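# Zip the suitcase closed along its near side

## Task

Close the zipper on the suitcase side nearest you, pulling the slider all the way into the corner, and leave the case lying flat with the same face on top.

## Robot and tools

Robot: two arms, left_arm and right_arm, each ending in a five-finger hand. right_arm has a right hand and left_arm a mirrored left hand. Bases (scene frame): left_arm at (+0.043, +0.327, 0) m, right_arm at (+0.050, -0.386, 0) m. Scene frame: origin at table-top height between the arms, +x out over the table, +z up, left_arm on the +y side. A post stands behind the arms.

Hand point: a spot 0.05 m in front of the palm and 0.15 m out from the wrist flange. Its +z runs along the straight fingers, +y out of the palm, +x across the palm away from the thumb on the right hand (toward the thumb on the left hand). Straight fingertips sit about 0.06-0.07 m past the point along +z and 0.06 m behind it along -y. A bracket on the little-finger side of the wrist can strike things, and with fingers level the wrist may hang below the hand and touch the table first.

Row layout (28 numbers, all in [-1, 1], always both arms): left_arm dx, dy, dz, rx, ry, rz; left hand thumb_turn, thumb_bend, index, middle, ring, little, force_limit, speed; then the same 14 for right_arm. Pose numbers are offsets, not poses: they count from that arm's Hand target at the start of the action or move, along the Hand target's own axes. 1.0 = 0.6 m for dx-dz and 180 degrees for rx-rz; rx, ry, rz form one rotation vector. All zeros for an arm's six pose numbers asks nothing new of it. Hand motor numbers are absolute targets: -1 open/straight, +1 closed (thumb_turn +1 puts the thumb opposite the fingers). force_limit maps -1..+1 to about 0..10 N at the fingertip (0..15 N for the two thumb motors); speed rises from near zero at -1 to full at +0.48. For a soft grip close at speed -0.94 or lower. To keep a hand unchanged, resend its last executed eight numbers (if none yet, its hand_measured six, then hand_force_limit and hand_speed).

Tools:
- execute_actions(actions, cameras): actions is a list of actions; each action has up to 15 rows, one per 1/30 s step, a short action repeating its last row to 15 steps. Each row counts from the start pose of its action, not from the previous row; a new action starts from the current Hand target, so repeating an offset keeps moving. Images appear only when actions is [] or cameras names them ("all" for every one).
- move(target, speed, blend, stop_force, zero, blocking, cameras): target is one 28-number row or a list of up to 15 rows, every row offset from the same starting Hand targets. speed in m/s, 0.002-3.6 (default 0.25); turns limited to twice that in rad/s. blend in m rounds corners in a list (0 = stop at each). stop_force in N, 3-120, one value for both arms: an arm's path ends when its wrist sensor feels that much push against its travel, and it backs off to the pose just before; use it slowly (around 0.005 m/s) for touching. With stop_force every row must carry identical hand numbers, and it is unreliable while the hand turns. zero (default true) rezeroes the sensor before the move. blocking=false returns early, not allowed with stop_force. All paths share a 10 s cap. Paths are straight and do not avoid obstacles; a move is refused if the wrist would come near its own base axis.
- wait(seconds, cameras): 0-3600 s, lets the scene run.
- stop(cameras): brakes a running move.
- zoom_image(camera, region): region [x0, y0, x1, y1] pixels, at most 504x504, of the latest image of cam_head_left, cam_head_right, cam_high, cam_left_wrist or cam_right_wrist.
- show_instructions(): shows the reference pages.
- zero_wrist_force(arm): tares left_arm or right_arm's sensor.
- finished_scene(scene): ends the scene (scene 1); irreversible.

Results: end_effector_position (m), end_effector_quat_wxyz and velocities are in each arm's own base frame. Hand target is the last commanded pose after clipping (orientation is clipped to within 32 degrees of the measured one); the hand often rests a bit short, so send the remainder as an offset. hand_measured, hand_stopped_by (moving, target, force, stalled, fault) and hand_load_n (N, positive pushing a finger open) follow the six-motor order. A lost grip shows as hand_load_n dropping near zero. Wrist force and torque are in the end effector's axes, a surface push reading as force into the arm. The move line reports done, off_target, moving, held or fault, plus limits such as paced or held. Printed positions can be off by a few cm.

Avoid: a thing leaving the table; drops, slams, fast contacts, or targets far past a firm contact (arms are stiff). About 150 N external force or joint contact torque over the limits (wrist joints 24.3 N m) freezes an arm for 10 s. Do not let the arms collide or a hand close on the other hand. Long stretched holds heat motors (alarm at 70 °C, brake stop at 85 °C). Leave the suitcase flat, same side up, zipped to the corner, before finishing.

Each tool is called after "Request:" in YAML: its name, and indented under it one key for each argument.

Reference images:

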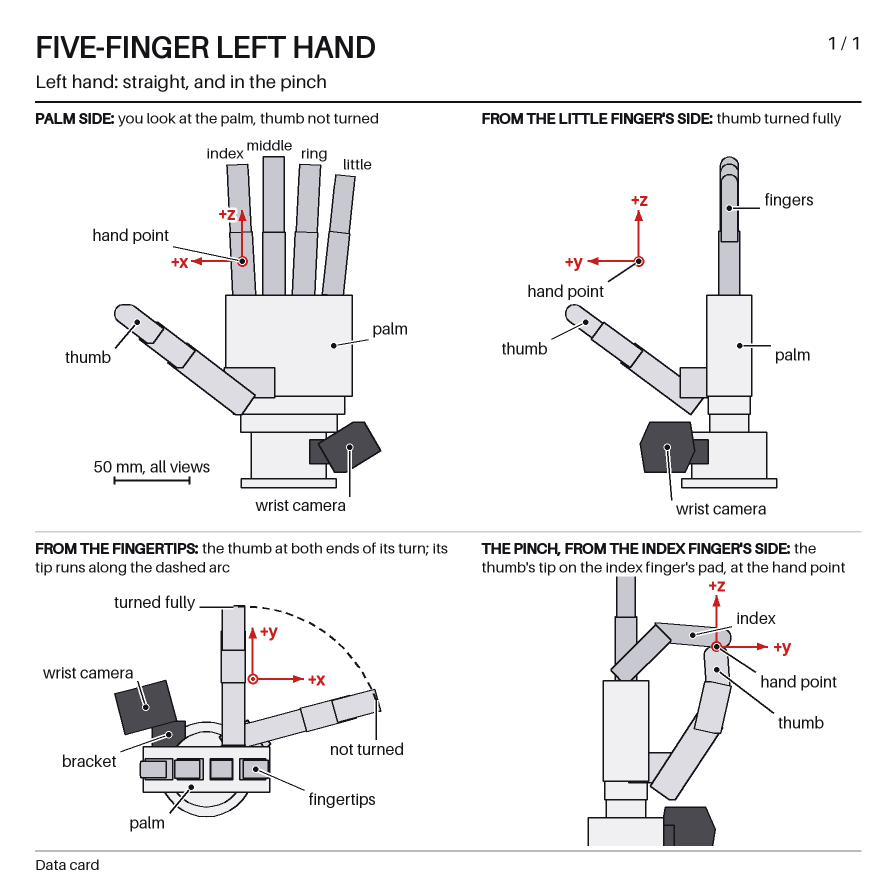

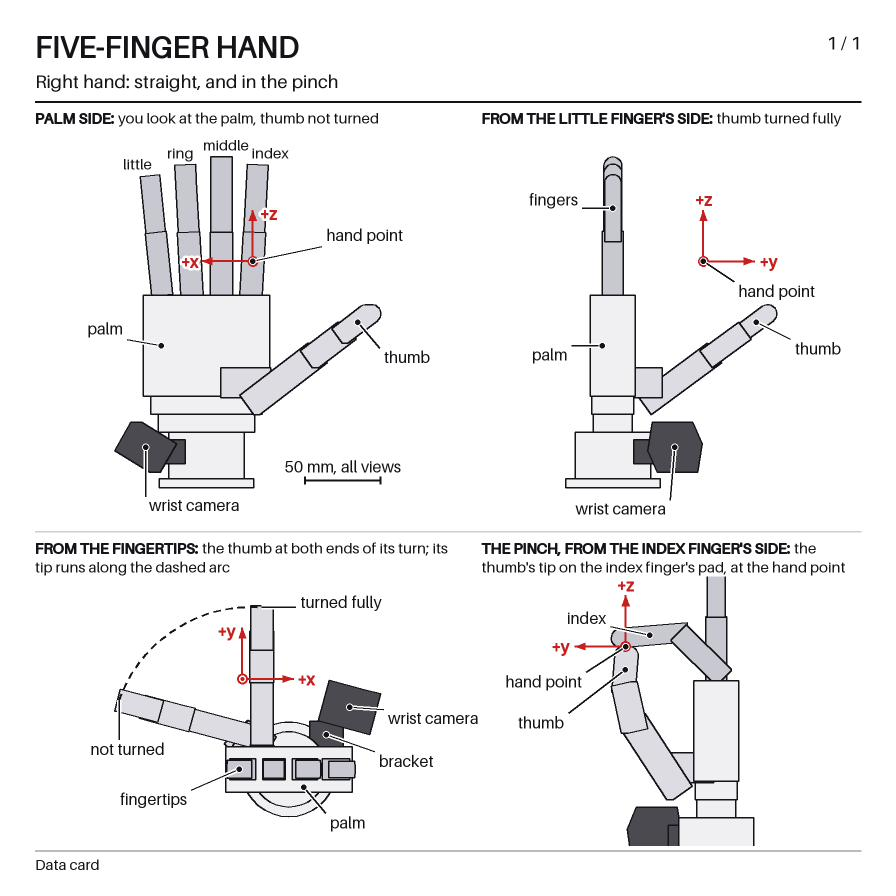

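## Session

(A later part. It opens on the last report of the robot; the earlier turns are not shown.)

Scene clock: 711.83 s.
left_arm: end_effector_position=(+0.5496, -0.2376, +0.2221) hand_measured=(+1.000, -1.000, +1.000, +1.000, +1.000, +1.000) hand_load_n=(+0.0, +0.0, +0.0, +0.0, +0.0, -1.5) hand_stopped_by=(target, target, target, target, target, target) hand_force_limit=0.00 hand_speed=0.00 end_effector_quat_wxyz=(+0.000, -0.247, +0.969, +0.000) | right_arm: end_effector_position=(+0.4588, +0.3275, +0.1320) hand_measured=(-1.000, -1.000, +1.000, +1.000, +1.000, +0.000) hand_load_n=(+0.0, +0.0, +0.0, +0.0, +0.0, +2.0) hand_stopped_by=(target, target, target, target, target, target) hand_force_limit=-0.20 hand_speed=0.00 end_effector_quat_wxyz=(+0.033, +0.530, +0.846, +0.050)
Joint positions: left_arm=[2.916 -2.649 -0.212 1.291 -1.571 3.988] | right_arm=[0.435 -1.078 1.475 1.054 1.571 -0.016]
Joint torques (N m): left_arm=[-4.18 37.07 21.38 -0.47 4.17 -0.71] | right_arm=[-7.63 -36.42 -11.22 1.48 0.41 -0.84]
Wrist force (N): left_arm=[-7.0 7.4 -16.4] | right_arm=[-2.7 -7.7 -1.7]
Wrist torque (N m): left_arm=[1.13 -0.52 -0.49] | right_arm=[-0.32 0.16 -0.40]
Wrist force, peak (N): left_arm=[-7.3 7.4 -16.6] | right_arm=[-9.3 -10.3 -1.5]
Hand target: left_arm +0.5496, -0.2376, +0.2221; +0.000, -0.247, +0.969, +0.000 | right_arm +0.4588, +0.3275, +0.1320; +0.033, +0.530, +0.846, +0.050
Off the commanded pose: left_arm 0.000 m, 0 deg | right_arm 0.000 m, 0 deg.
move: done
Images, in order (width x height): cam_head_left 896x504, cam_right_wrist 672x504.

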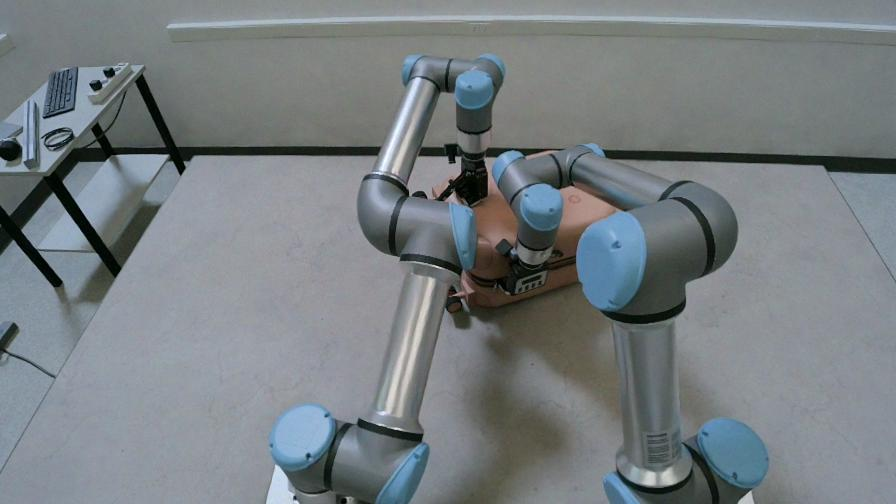

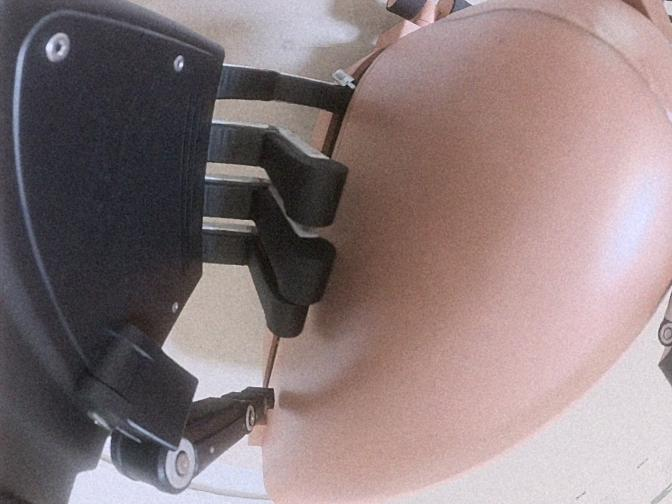

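Request:
move:
  target:
    - [0,0,0,0,0,0,1,-1,1,1,1,1,0,0,0,-0.0015,-0.0002,0,0,0,-1,-1,1,1,1,0,-0.2,0]
    - [0,0,0,0,0,0,1,-1,1,1,1,1,0,0,0.0067,-0.0010,-0.0001,0,0,0,-1,-1,1,1,1,0,-0.2,0]
  speed: 0.006
  stop_force: 20
  cameras: ["cam_right_wrist","cam_head_left"]

Request:
zoom_image:
  camera: "cam_right_wrist"
  region: [280, 20, 400, 140]

Request:
zoom_image:
  camera: "cam_head_left"
  region: [480, 255, 530, 305]

Scene clock: 714.23 s.
left_arm: end_effector_position=(+0.5496, -0.2376, +0.2221) hand_measured=(+1.000, -1.000, +1.000, +1.000, +1.000, +1.000) hand_load_n=(+0.0, +0.0, +0.0, +0.0, +0.0, -1.5) hand_stopped_by=(target, target, target, target, target, target) hand_force_limit=0.00 hand_speed=0.00 end_effector_quat_wxyz=(+0.000, -0.247, +0.969, +0.000) | right_arm: end_effector_position=(+0.4565, +0.3309, +0.1320) hand_measured=(-1.000, -1.000, +1.000, +1.000, +1.000, +0.000) hand_load_n=(+0.0, +0.0, +0.0, +0.0, +0.0, +0.0) hand_stopped_by=(target, target, target, target, target, target) hand_force_limit=-0.20 hand_speed=0.00 end_effector_quat_wxyz=(+0.033, +0.530, +0.846, +0.050)
Joint positions: left_arm=[2.916 -2.649 -0.212 1.291 -1.571 3.988] | right_arm=[0.444 -1.076 1.473 1.054 1.572 -0.008]
Joint torques (N m): left_arm=[-3.88 38.56 20.6 -0.5 4.17 -0.77] | right_arm=[-7.48 -31.05 -17.98 1.94 1.44 -1.1]
Wrist force (N): left_arm=[-7.0 7.2 -16.8] | right_arm=[-2.0 -4.7 -1.9]
Wrist torque (N m): left_arm=[1.12 -0.55 -0.48] | right_arm=[-0.24 0.21 -0.22]
Wrist force, peak (N): left_arm=[-7.3 7.1 -17.1] | right_arm=[-3.1 -7.9 -1.6]
Hand target: left_arm +0.5496, -0.2376, +0.2221; +0.000, -0.247, +0.969, +0.000 | right_arm +0.4565, +0.3309, +0.1320; +0.033, +0.530, +0.846, +0.050
Off the commanded pose: left_arm 0.000 m, 0 deg | right_arm 0.000 m, 0 deg.
move: done
Images, in order (width x height): cam_head_left 896x504, cam_right_wrist 672x504.

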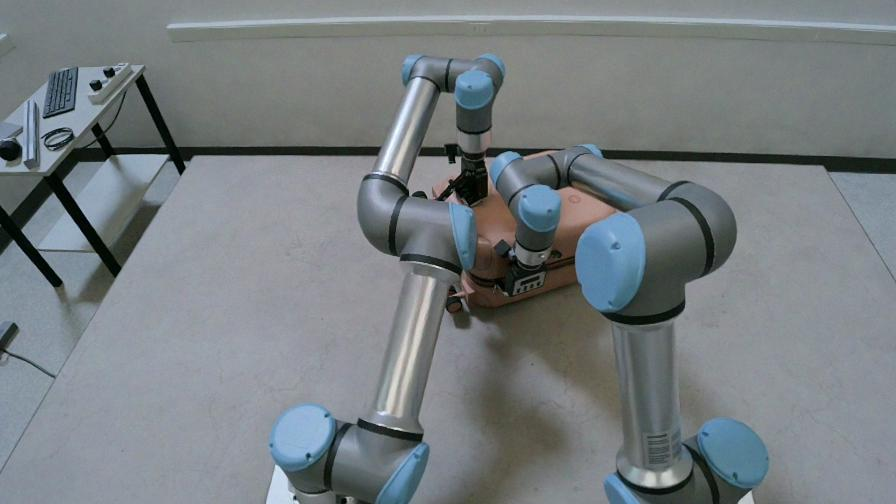

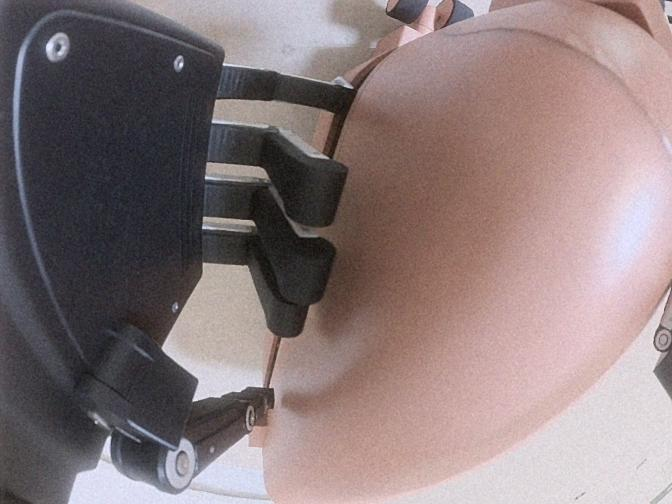

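Scaled by 4.200 from the camera's image (finer frame: 960x720).

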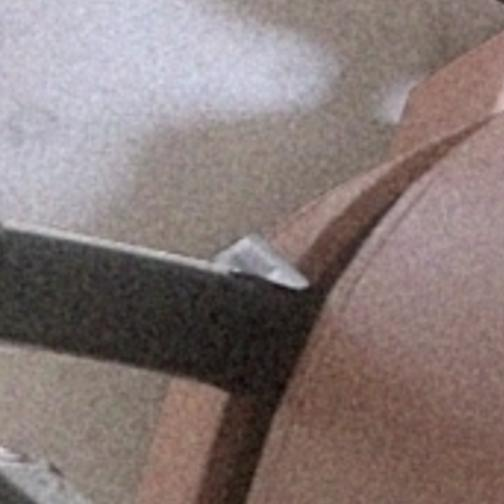

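Scaled by 10.080 from the camera's image (finer frame: 1280x720).

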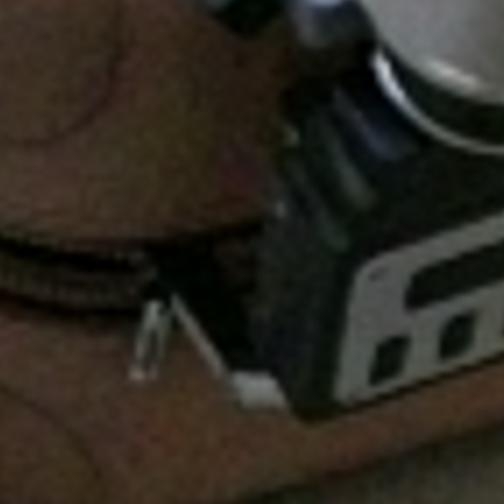

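Request:
move:
  target: [0,0,0,0,0,0,1,-1,1,1,1,1,0,0,0.0,-0.1,-0.0123,0,0,0,-1,-1,1,1,1,0,-0.2,0]
  speed: 0.15
  cameras: ["cam_head_left","cam_right_wrist"]

Request:
zoom_image:
  camera: "cam_head_left"
  region: [480, 255, 530, 305]

Request:
zoom_image:
  camera: "cam_right_wrist"
  region: [320, 20, 500, 200]

Scene clock: 716.57 s.
left_arm: end_effector_position=(+0.5496, -0.2376, +0.2221) hand_measured=(+1.000, -1.000, +1.000, +1.000, +1.000, +1.000) hand_load_n=(+0.0, +0.0, +0.0, +0.0, +0.0, -2.0) hand_stopped_by=(target, target, target, target, target, target) hand_force_limit=0.00 hand_speed=0.00 end_effector_quat_wxyz=(+0.000, -0.247, +0.969, +0.000) | right_arm: end_effector_position=(+0.4022, +0.3045, +0.1322) hand_measured=(-1.000, -1.000, +1.000, +1.000, +1.000, +0.000) hand_load_n=(+0.0, -0.5, +0.0, +0.0, +0.0, +0.0) hand_stopped_by=(target, target, target, target, target, target) hand_force_limit=-0.20 hand_speed=0.00 end_effector_quat_wxyz=(+0.033, +0.530, +0.846, +0.050)
Joint positions: left_arm=[2.916 -2.649 -0.212 1.291 -1.571 3.988] | right_arm=[0.443 -1.206 1.667 0.99 1.572 -0.009]
Joint torques (N m): left_arm=[-4.27 40.18 19.47 -0.55 4.12 -0.65] | right_arm=[-4.41 -32.98 -9.82 3.37 -2.69 -0.28]
Wrist force (N): left_arm=[-7.5 7.3 -16.6] | right_arm=[0.2 -0.6 -0.6]
Wrist torque (N m): left_arm=[1.13 -0.47 -0.52] | right_arm=[-0.01 0.01 0.10]
Wrist force, peak (N): left_arm=[-7.6 7.2 -17.0] | right_arm=[-1.9 -5.0 -1.7]
Hand target: left_arm +0.5496, -0.2376, +0.2221; +0.000, -0.247, +0.969, +0.000 | right_arm +0.4021, +0.3045, +0.1322; +0.033, +0.530, +0.846, +0.050
Off the commanded pose: left_arm 0.000 m, 0 deg | right_arm 0.000 m, 0 deg.
move: done

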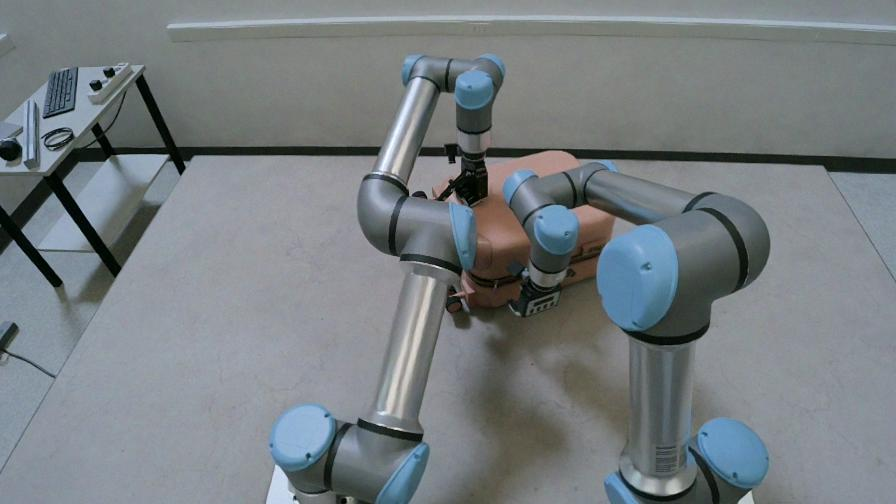

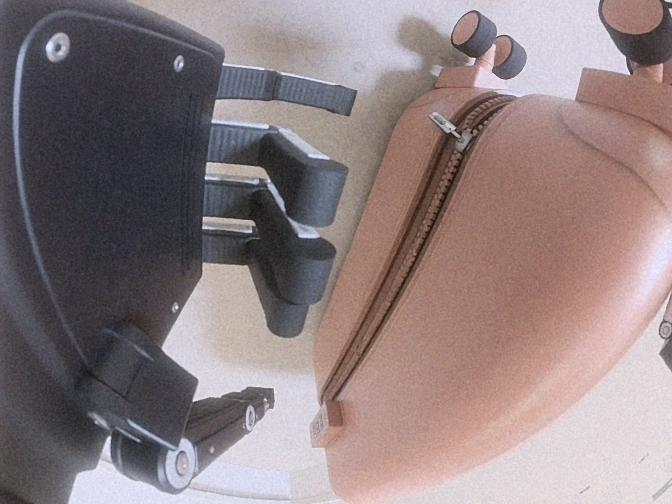

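Scaled by 10.080 from the camera's image (finer frame: 1280x720).

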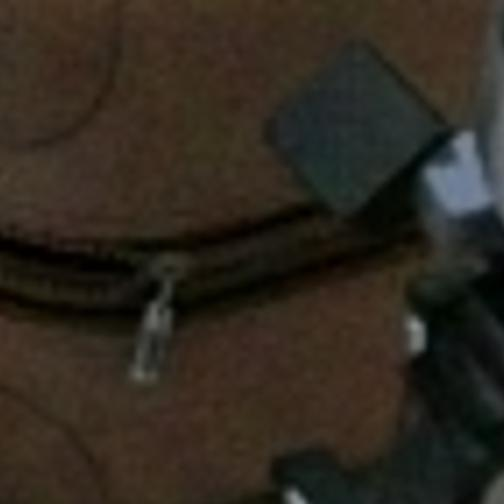

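Scaled by 2.800 from the camera's image (finer frame: 960x720).

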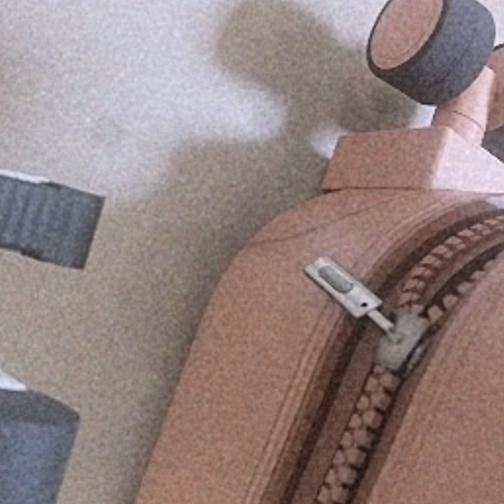

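Request:
move:
  target: [0,0,0.015,0,0,0,1,-1,1,1,1,1,0,0,0,0,0,0,0,0,-1,-1,1,1,1,0,-0.2,0]
  speed: 0.003
  stop_force: 18

Scene clock: 727.57 s.
left_arm: end_effector_position=(+0.5496, -0.2376, +0.2217) hand_measured=(+1.000, -1.000, +1.000, +1.000, +1.000, +1.000) hand_load_n=(+0.0, +0.0, +0.0, +0.0, +0.0, -2.0) hand_stopped_by=(target, target, target, target, target, target) hand_force_limit=0.00 hand_speed=0.00 end_effector_quat_wxyz=(+0.001, -0.247, +0.969, +0.000) | right_arm: end_effector_position=(+0.4021, +0.3045, +0.1322) hand_measured=(-1.000, -1.000, +1.000, +1.000, +1.000, +0.000) hand_load_n=(+0.0, +0.0, +0.0, +0.0, +0.0, +0.0) hand_stopped_by=(target, target, target, target, target, target) hand_force_limit=-0.20 hand_speed=0.00 end_effector_quat_wxyz=(+0.033, +0.530, +0.846, +0.050)
Joint positions: left_arm=[2.916 -2.647 -0.215 1.293 -1.571 3.988] | right_arm=[0.443 -1.206 1.667 0.99 1.572 -0.009]
Joint torques (N m): left_arm=[-4.45 20.64 21.49 -2.25 3.81 -0.88] | right_arm=[5.08 -37.09 -5.77 1.7 -2.68 1.64]
Wrist force (N): left_arm=[-9.8 5.8 -33.0] | right_arm=[0.2 -0.4 -0.7]
Wrist torque (N m): left_arm=[1.66 -1.01 -0.53] | right_arm=[0.02 0.01 0.11]
Wrist force, peak (N): left_arm=[-11.5 4.7 -37.5] | right_arm=[0.0 -1.1 -0.7]
Hand target: left_arm +0.5496, -0.2376, +0.2216; +0.001, -0.247, +0.969, +0.000 (not the last commanded pose) | right_arm +0.4021, +0.3045, +0.1322; +0.033, +0.530, +0.846, +0.050
Off the commanded pose: left_arm 0.009 m, 0 deg | right_arm 0.000 m, 0 deg.
move: contact (left_arm)

Request:
move:
  target: [0,0,0,0,0,0,1,-1,1,1,1,1,0,0,-0.015,0.0577,0.0071,0,-0.00813,0.0662,-1,-1,1,1,1,0,-0.2,0]
  speed: 0.1
  stop_force: 15

Request:
move:
  target: [0,0,0,0,0,0,1,-1,1,1,1,1,0,0,0.0078,0.0288,0.0035,0,0,0,-1,-1,1,1,1,0,-0.2,0]
  speed: 0.008
  stop_force: 4
  cameras: ["cam_right_wrist","cam_head_left"]

Request:
zoom_image:
  camera: "cam_right_wrist"
  region: [280, 20, 400, 140]

Request:
zoom_image:
  camera: "cam_head_left"
  region: [480, 255, 530, 305]

Scene clock: 730.83 s.
left_arm: end_effector_position=(+0.5496, -0.2376, +0.2216) hand_measured=(+1.000, -1.000, +1.000, +1.000, +1.000, +1.000) hand_load_n=(+0.0, +0.0, +0.0, +0.0, -0.5, -2.0) hand_stopped_by=(target, target, target, target, target, target) hand_force_limit=0.00 hand_speed=0.00 end_effector_quat_wxyz=(+0.001, -0.247, +0.969, +0.000) | right_arm: end_effector_position=(+0.4374, +0.3116, +0.1321) hand_measured=(-1.000, -1.000, +1.000, +1.000, +1.000, +0.000) hand_load_n=(+0.0, +0.0, +0.0, +0.0, +0.0, +0.0) hand_stopped_by=(target, target, target, target, target, target) hand_force_limit=-0.20 hand_speed=0.00 end_effector_quat_wxyz=(+0.038, +0.615, +0.786, +0.047)
Joint positions: left_arm=[2.916 -2.647 -0.215 1.293 -1.571 3.988] | right_arm=[0.464 -1.108 1.522 1.039 1.599 0.22]
Joint torques (N m): left_arm=[-4.88 20.89 19.69 -0.49 3.95 -0.73] | right_arm=[-8.57 -40.64 -5.22 1.36 -2.53 1.55]
Wrist force (N): left_arm=[-9.6 5.7 -33.0] | right_arm=[0.2 -1.1 -0.4]
Wrist torque (N m): left_arm=[1.64 -1.04 -0.51] | right_arm=[-0.07 0.01 0.10]
Wrist force, peak (N): left_arm=[-9.8 6.0 -33.4] | right_arm=[0.4 -1.0 -0.6]
Hand target: left_arm +0.5496, -0.2376, +0.2216; +0.001, -0.247, +0.969, +0.000 | right_arm +0.4374, +0.3116, +0.1321; +0.038, +0.615, +0.786, +0.047
Off the commanded pose: left_arm 0.000 m, 0 deg | right_arm 0.000 m, 0 deg.
move: done

Scene clock: 733.13 s.
left_arm: end_effector_position=(+0.5496, -0.2376, +0.2216) hand_measured=(+1.000, -1.000, +1.000, +1.000, +1.000, +1.000) hand_load_n=(+0.0, +0.0, +0.0, +0.0, +0.0, -2.0) hand_stopped_by=(target, target, target, target, target, target) hand_force_limit=0.00 hand_speed=0.00 end_effector_quat_wxyz=(+0.001, -0.247, +0.969, +0.000) | right_arm: end_effector_position=(+0.4477, +0.3173, +0.1321) hand_measured=(-1.000, -1.000, +1.000, +1.000, +1.000, +0.000) hand_load_n=(+0.0, +0.0, +0.0, +0.0, +0.0, +0.5) hand_stopped_by=(target, target, target, target, target, target) hand_force_limit=-0.20 hand_speed=0.00 end_effector_quat_wxyz=(+0.038, +0.615, +0.786, +0.047)
Joint positions: left_arm=[2.916 -2.647 -0.215 1.293 -1.571 3.988] | right_arm=[0.465 -1.082 1.482 1.053 1.6 0.221]
Joint torques (N m): left_arm=[-4.57 21.08 18.71 0.69 3.89 -0.8] | right_arm=[0.17 -41.64 -6.2 0.72 1.43 0.61]
Wrist force (N): left_arm=[-9.7 5.9 -33.2] | right_arm=[-1.5 -4.0 -1.2]
Wrist torque (N m): left_arm=[1.68 -1.03 -0.52] | right_arm=[-0.20 0.16 -0.18]
Wrist force, peak (N): left_arm=[-9.8 5.8 -33.5] | right_arm=[-2.4 -5.9 -1.8]
Hand target: left_arm +0.5496, -0.2376, +0.2216; +0.001, -0.247, +0.969, +0.000 | right_arm +0.4477, +0.3173, +0.1321; +0.038, +0.615, +0.786, +0.047 (not the last commanded pose)
Off the commanded pose: left_arm 0.000 m, 0 deg | right_arm 0.006 m, 0 deg.
move: contact (right_arm)
Images, in order (width x height): cam_head_left 896x504, cam_right_wrist 672x504.

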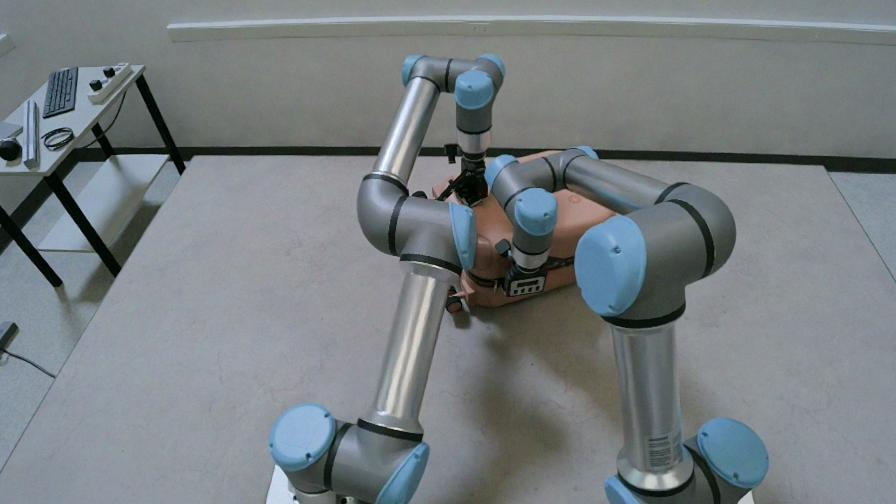

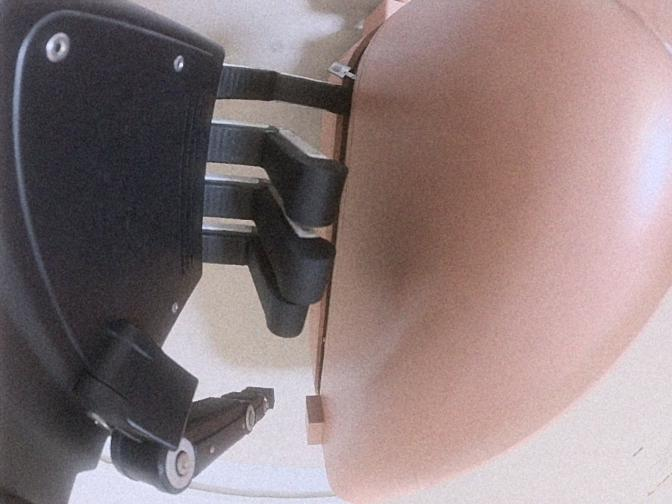

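Scaled by 4.200 from the camera's image (finer frame: 960x720).

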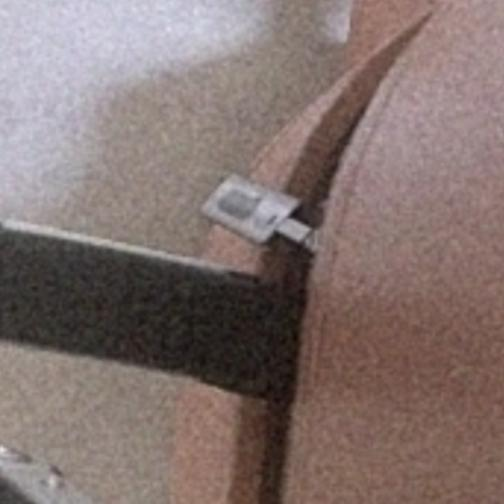

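Scaled by 10.080 from the camera's image (finer frame: 1280x720).

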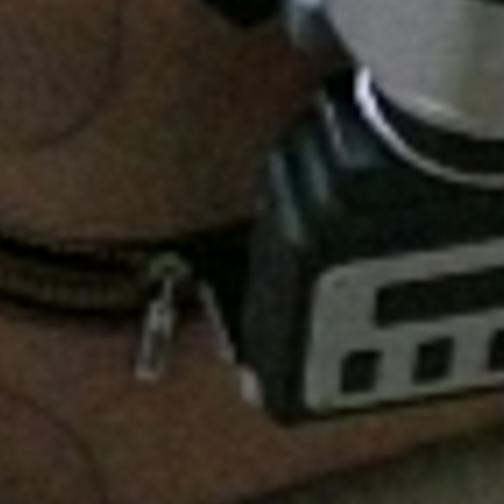

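Request:
move:
  target: [0,0,0,0,0,0,1,-1,1,1,1,1,0,0,0.0069,0,0,0,0,0,-1,-1,1,1,1,0,-0.2,0]
  speed: 0.006
  stop_force: 25
  cameras: ["cam_right_wrist","cam_head_left"]

Request:
zoom_image:
  camera: "cam_right_wrist"
  region: [280, 20, 400, 140]

Request:
zoom_image:
  camera: "cam_head_left"
  region: [480, 255, 530, 305]

Scene clock: 734.90 s.
left_arm: end_effector_position=(+0.5496, -0.2376, +0.2216) hand_measured=(+1.000, -1.000, +1.000, +1.000, +1.000, +1.000) hand_load_n=(+0.0, +0.0, +0.0, +0.0, +0.0, -2.0) hand_stopped_by=(target, target, target, target, target, target) hand_force_limit=0.00 hand_speed=0.00 end_effector_quat_wxyz=(+0.001, -0.247, +0.969, +0.000) | right_arm: end_effector_position=(+0.4467, +0.3213, +0.1321) hand_measured=(-1.000, -1.000, +1.000, +1.000, +1.000, +0.000) hand_load_n=(+0.0, +0.0, +0.5, +0.0, +0.0, +1.5) hand_stopped_by=(target, target, target, target, target, target) hand_force_limit=-0.20 hand_speed=0.00 end_effector_quat_wxyz=(+0.038, +0.615, +0.786, +0.047)
Joint positions: left_arm=[2.916 -2.647 -0.215 1.293 -1.571 3.988] | right_arm=[0.474 -1.077 1.475 1.056 1.601 0.23]
Joint torques (N m): left_arm=[-4.27 20.92 17.25 0.88 3.93 -0.82] | right_arm=[-7.22 -35.24 -15.28 -0.31 1.41 -1.01]
Wrist force (N): left_arm=[-9.8 6.1 -32.9] | right_arm=[-5.9 -10.5 -1.8]
Wrist torque (N m): left_arm=[1.68 -1.02 -0.54] | right_arm=[-0.56 0.38 -0.63]
Wrist force, peak (N): left_arm=[-9.9 6.0 -33.4] | right_arm=[-6.1 -10.7 -1.8]
Hand target: left_arm +0.5496, -0.2376, +0.2216; +0.001, -0.247, +0.969, +0.000 | right_arm +0.4467, +0.3213, +0.1321; +0.038, +0.615, +0.786, +0.047
Off the commanded pose: left_arm 0.000 m, 0 deg | right_arm 0.000 m, 0 deg.
move: done
Images, in order (width x height): cam_head_left 896x504, cam_right_wrist 672x504.

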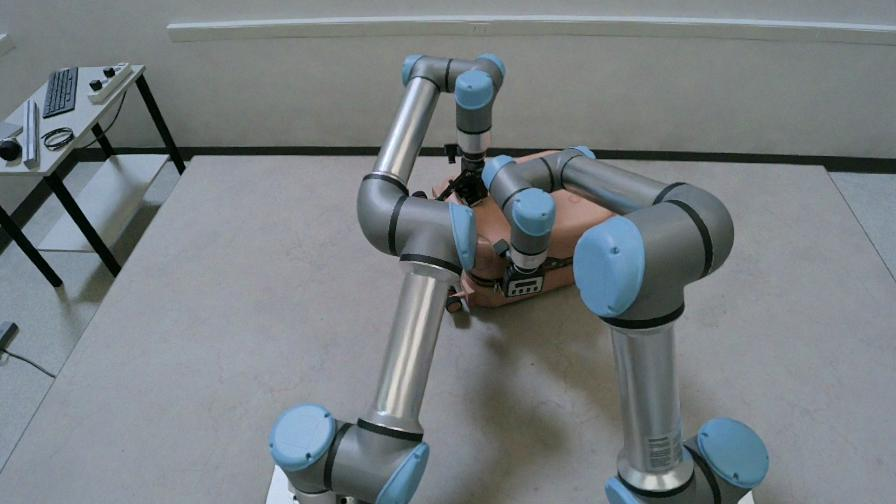

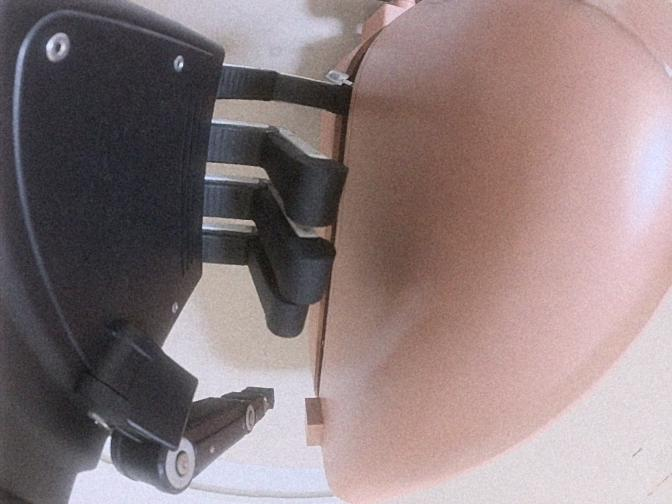

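Scaled by 4.200 from the camera's image (finer frame: 960x720).

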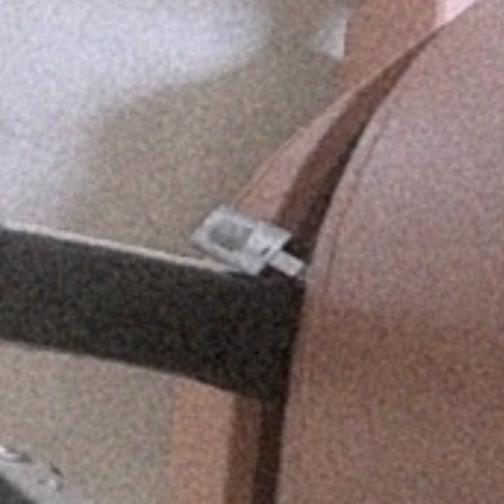

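Scaled by 10.080 from the camera's image (finer frame: 1280x720).

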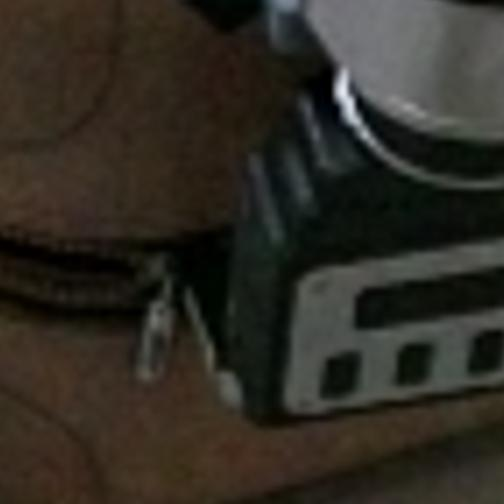

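Request:
move:
  target: [0,0,0,0,0,0,1,-1,1,1,1,1,0,0,0.0070,0.0003,0,0,0,0,-1,-1,1,1,1,0,-0.2,0]
  speed: 0.006
  stop_force: 25
  cameras: ["cam_right_wrist","cam_head_left"]

Request:
zoom_image:
  camera: "cam_right_wrist"
  region: [280, 20, 400, 140]

Request:
zoom_image:
  camera: "cam_head_left"
  region: [480, 255, 530, 305]

Scene clock: 736.70 s.
left_arm: end_effector_position=(+0.5496, -0.2376, +0.2216) hand_measured=(+1.000, -1.000, +1.000, +1.000, +1.000, +1.000) hand_load_n=(+0.0, +0.0, +0.0, +0.0, +0.5, -2.0) hand_stopped_by=(target, target, target, target, target, target) hand_force_limit=0.00 hand_speed=0.00 end_effector_quat_wxyz=(+0.001, -0.247, +0.969, +0.000) | right_arm: end_effector_position=(+0.4459, +0.3255, +0.1321) hand_measured=(-1.000, -1.000, +1.000, +1.000, +1.000, +0.000) hand_load_n=(+0.0, +0.0, +0.0, +0.0, +0.0, +2.0) hand_stopped_by=(target, target, target, target, target, target) hand_force_limit=-0.20 hand_speed=0.00 end_effector_quat_wxyz=(+0.038, +0.615, +0.786, +0.047)
Joint positions: left_arm=[2.916 -2.647 -0.215 1.293 -1.571 3.988] | right_arm=[0.482 -1.072 1.467 1.059 1.602 0.239]
Joint torques (N m): left_arm=[-4.52 21.85 16.4 -0.83 3.84 -0.81] | right_arm=[-6.03 -36.2 -16.05 -1.46 0.07 -1.33]
Wrist force (N): left_arm=[-16.2 8.7 -32.5] | right_arm=[-13.4 -15.5 -2.4]
Wrist torque (N m): left_arm=[1.70 -0.88 -0.75] | right_arm=[-0.69 0.46 -0.99]
Wrist force, peak (N): left_arm=[-16.9 9.7 -32.7] | right_arm=[-13.5 -15.7 -2.9]
Hand target: left_arm +0.5496, -0.2376, +0.2216; +0.001, -0.247, +0.969, +0.000 | right_arm +0.4459, +0.3254, +0.1321; +0.038, +0.615, +0.786, +0.047
Off the commanded pose: left_arm 0.000 m, 0 deg | right_arm 0.000 m, 0 deg.
move: done
Images, in order (width x height): cam_head_left 896x504, cam_right_wrist 672x504.

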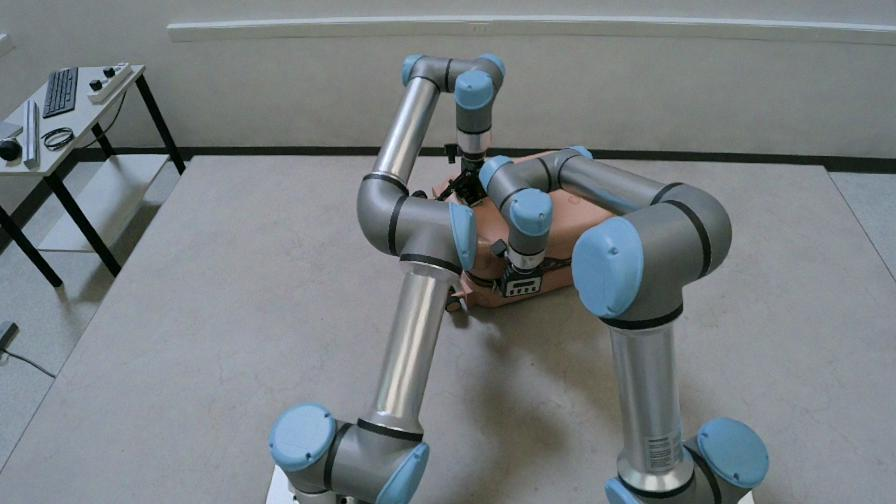

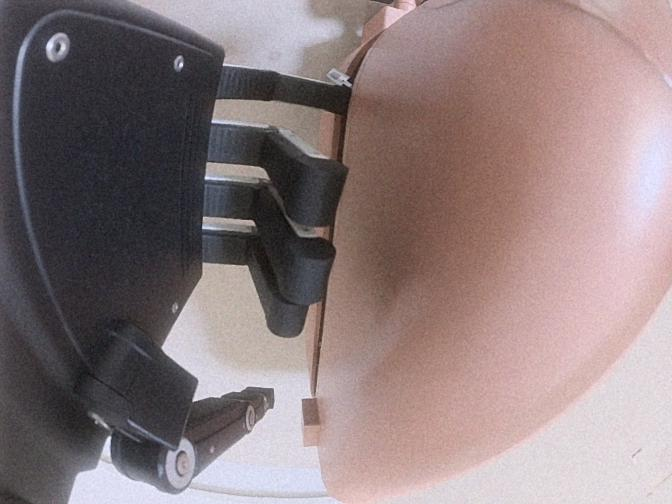

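Scaled by 4.200 from the camera's image (finer frame: 960x720).

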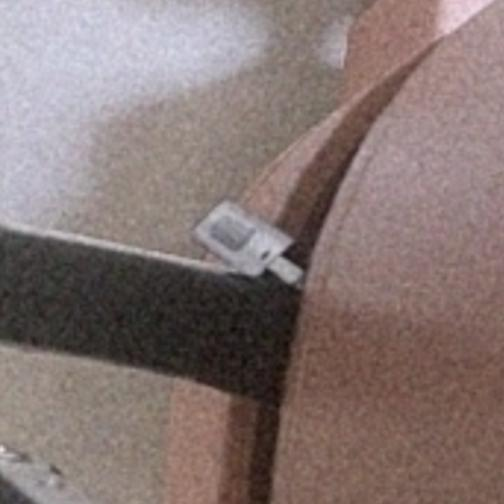

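Scaled by 10.080 from the camera's image (finer frame: 1280x720).

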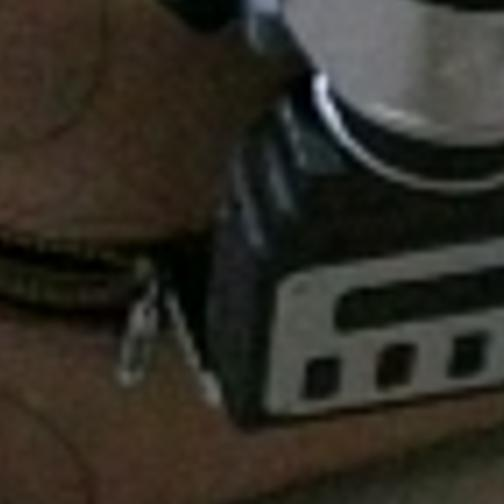

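Request:
move:
  target: [0,0,0,0,0,0,1,-1,1,1,1,1,0,0,0,-0.0017,-0.0002,0,0,0,-1,-1,1,1,1,0,-0.2,0]
  speed: 0.006
  stop_force: 25
  cameras: ["cam_head_right","cam_head_left"]

Request:
zoom_image:
  camera: "cam_head_left"
  region: [480, 255, 530, 305]

Request:
zoom_image:
  camera: "cam_head_right"
  region: [460, 250, 520, 310]

Scene clock: 740.63 s.
left_arm: end_effector_position=(+0.5496, -0.2376, +0.2216) hand_measured=(+1.000, -1.000, +1.000, +1.000, +1.000, +1.000) hand_load_n=(+0.0, +0.0, +0.0, +0.0, +0.0, -2.0) hand_stopped_by=(target, target, target, target, target, target) hand_force_limit=0.00 hand_speed=0.00 end_effector_quat_wxyz=(+0.001, -0.247, +0.969, +0.000) | right_arm: end_effector_position=(+0.4449, +0.3252, +0.1321) hand_measured=(-1.000, -1.000, +1.000, +1.000, +1.000, +0.000) hand_load_n=(+0.0, +0.0, +0.0, +0.0, +0.0, +1.5) hand_stopped_by=(target, target, target, target, target, target) hand_force_limit=-0.20 hand_speed=0.00 end_effector_quat_wxyz=(+0.038, +0.615, +0.786, +0.047)
Joint positions: left_arm=[2.916 -2.647 -0.215 1.293 -1.571 3.988] | right_arm=[0.483 -1.074 1.471 1.058 1.602 0.239]
Joint torques (N m): left_arm=[-4.75 23.03 13.23 -2.79 4.01 -0.86] | right_arm=[10.25 -36.43 -13.53 2.98 0.68 0.99]
Wrist force (N): left_arm=[-16.3 8.5 -33.2] | right_arm=[-6.1 -1.6 0.7]
Wrist torque (N m): left_arm=[1.72 -0.90 -0.74] | right_arm=[0.00 -0.06 -0.07]
Wrist force, peak (N): left_arm=[-16.5 8.4 -33.3] | right_arm=[-13.5 -15.6 -2.6]
Hand target: left_arm +0.5496, -0.2376, +0.2216; +0.001, -0.247, +0.969, +0.000 | right_arm +0.4449, +0.3252, +0.1321; +0.038, +0.615, +0.786, +0.047
Off the commanded pose: left_arm 0.000 m, 0 deg | right_arm 0.000 m, 0 deg.
move: done
Images, in order (width x height): cam_head_left 896x504, cam_head_right 896x504.

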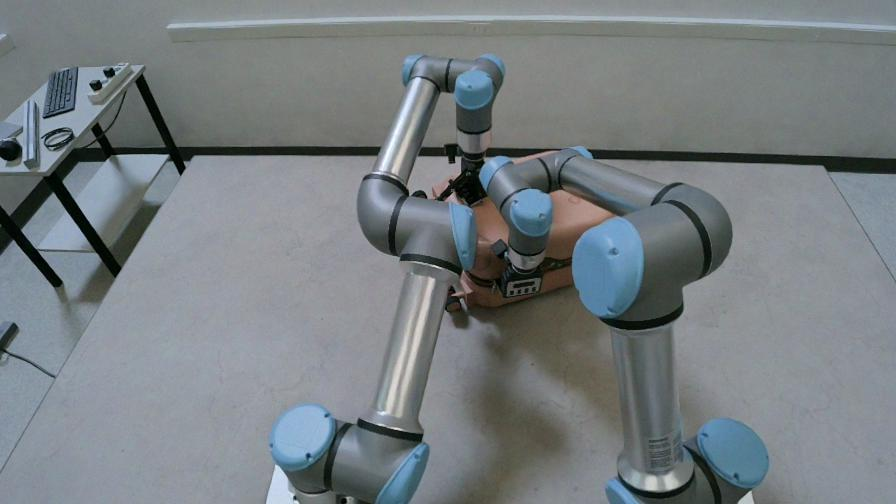

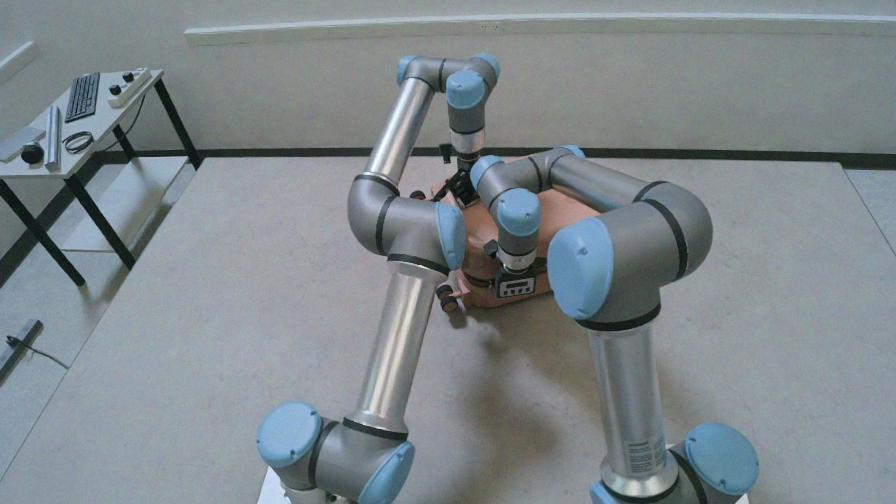

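Scaled by 10.080 from the camera's image (finer frame: 1280x720).

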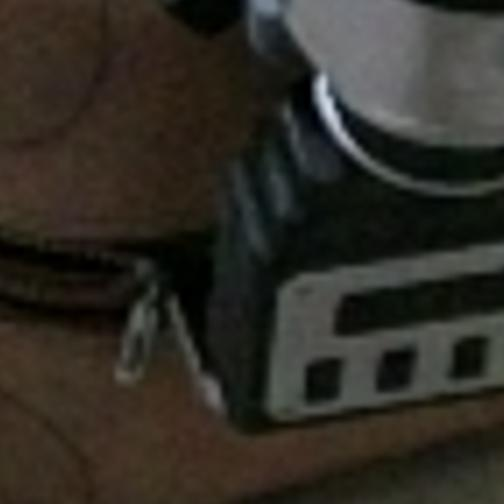

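Scaled by 8.400 from the camera's image (finer frame: 1280x720).

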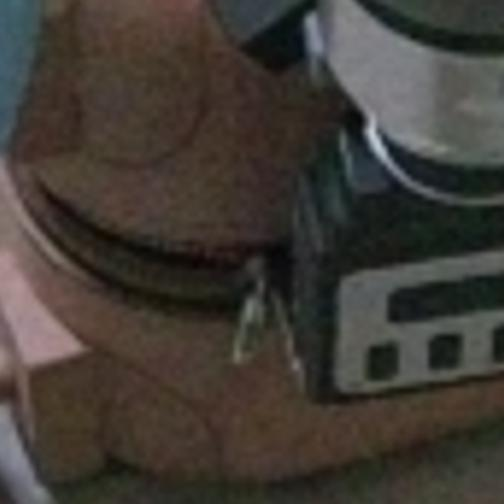

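Request:
move:
  target: [0,0,0,0,0,0,1,-1,1,1,1,1,0,0,0.0070,0.0002,0,0,0,0,-1,-1,1,1,1,0,-0.2,0]
  speed: 0.008
  stop_force: 20
  zero: false
  cameras: ["cam_head_left","cam_head_right"]

Scene clock: 744.30 s.
left_arm: end_effector_position=(+0.5496, -0.2376, +0.2216) hand_measured=(+1.000, -1.000, +1.000, +1.000, +1.000, +1.000) hand_load_n=(-0.5, +0.0, +0.0, +0.0, +0.0, -2.0) hand_stopped_by=(target, target, target, target, target, target) hand_force_limit=0.00 hand_speed=0.00 end_effector_quat_wxyz=(+0.001, -0.247, +0.969, +0.000) | right_arm: end_effector_position=(+0.4440, +0.3293, +0.1321) hand_measured=(-1.000, -1.000, +1.000, +1.000, +1.000, +0.000) hand_load_n=(+0.0, -0.5, +0.0, +0.0, +0.0, +1.5) hand_stopped_by=(target, target, target, target, target, target) hand_force_limit=-0.20 hand_speed=0.00 end_effector_quat_wxyz=(+0.038, +0.615, +0.786, +0.047)
Joint positions: left_arm=[2.916 -2.647 -0.215 1.293 -1.571 3.988] | right_arm=[0.492 -1.069 1.463 1.061 1.603 0.248]
Joint torques (N m): left_arm=[-4.63 23.02 11.98 1.02 3.99 -0.99] | right_arm=[-5.9 -42.1 -9.18 -1.71 0.31 -1.42]
Wrist force (N): left_arm=[-13.6 9.9 -31.9] | right_arm=[-10.9 -11.9 -2.0]
Wrist torque (N m): left_arm=[1.71 -0.94 -0.65] | right_arm=[-0.53 0.22 -0.70]
Wrist force, peak (N): left_arm=[-16.5 8.5 -33.5] | right_arm=[-12.3 -11.7 -1.9]
Hand target: left_arm +0.5496, -0.2376, +0.2216; +0.001, -0.247, +0.969, +0.000 | right_arm +0.4440, +0.3293, +0.1321; +0.038, +0.615, +0.786, +0.047
Off the commanded pose: left_arm 0.000 m, 0 deg | right_arm 0.000 m, 0 deg.
move: done

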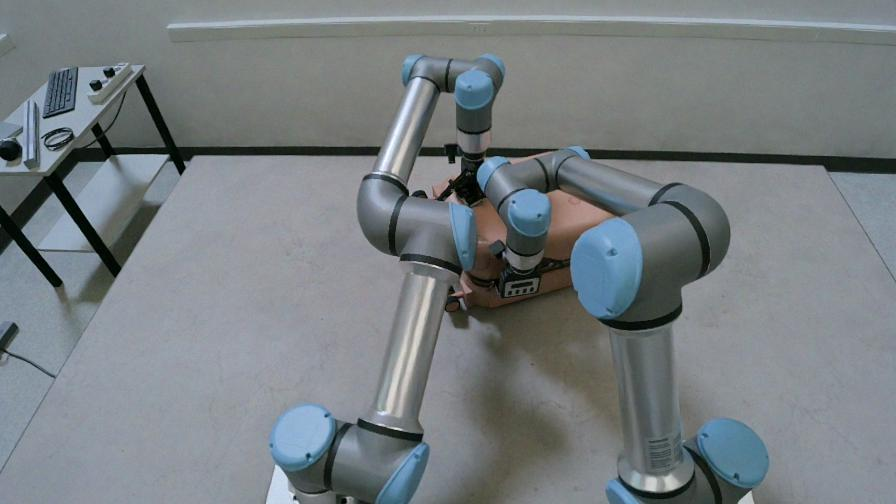

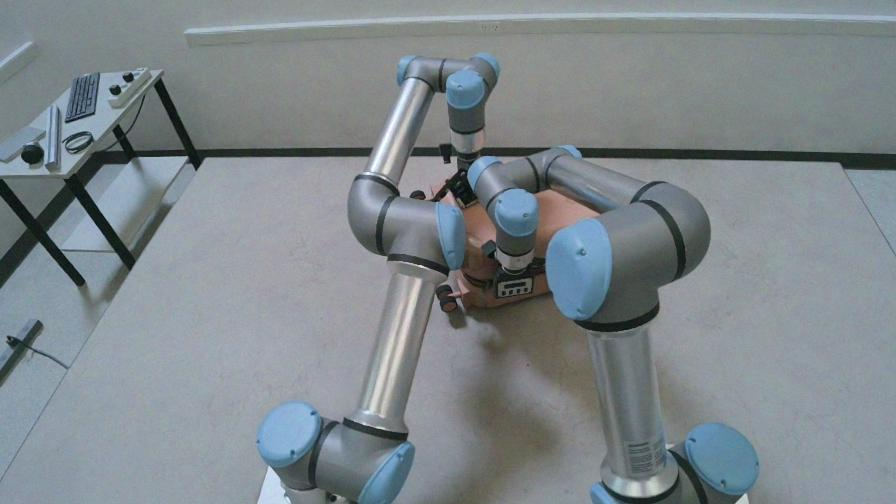

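Request:
zoom_image:
  camera: "cam_head_left"
  region: [480, 255, 530, 305]

Request:
zoom_image:
  camera: "cam_head_right"
  region: [440, 250, 510, 320]

Scaled by 10.080 from the camera's image (finer frame: 1280x720).

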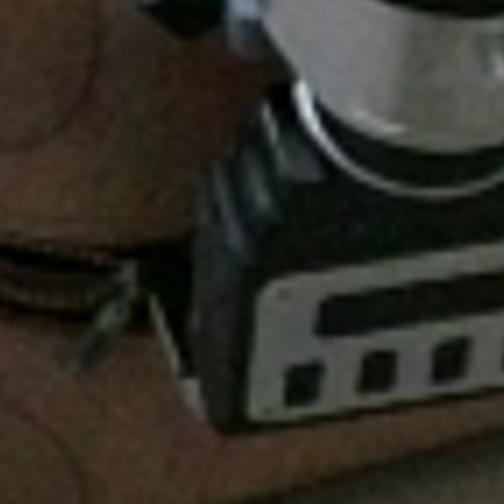

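Scaled by 7.200 from the camera's image (finer frame: 1280x720).

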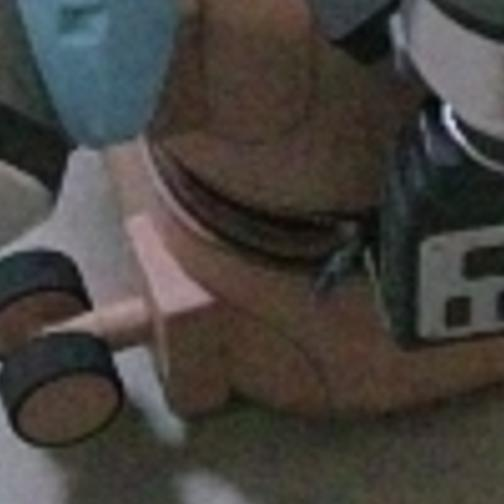

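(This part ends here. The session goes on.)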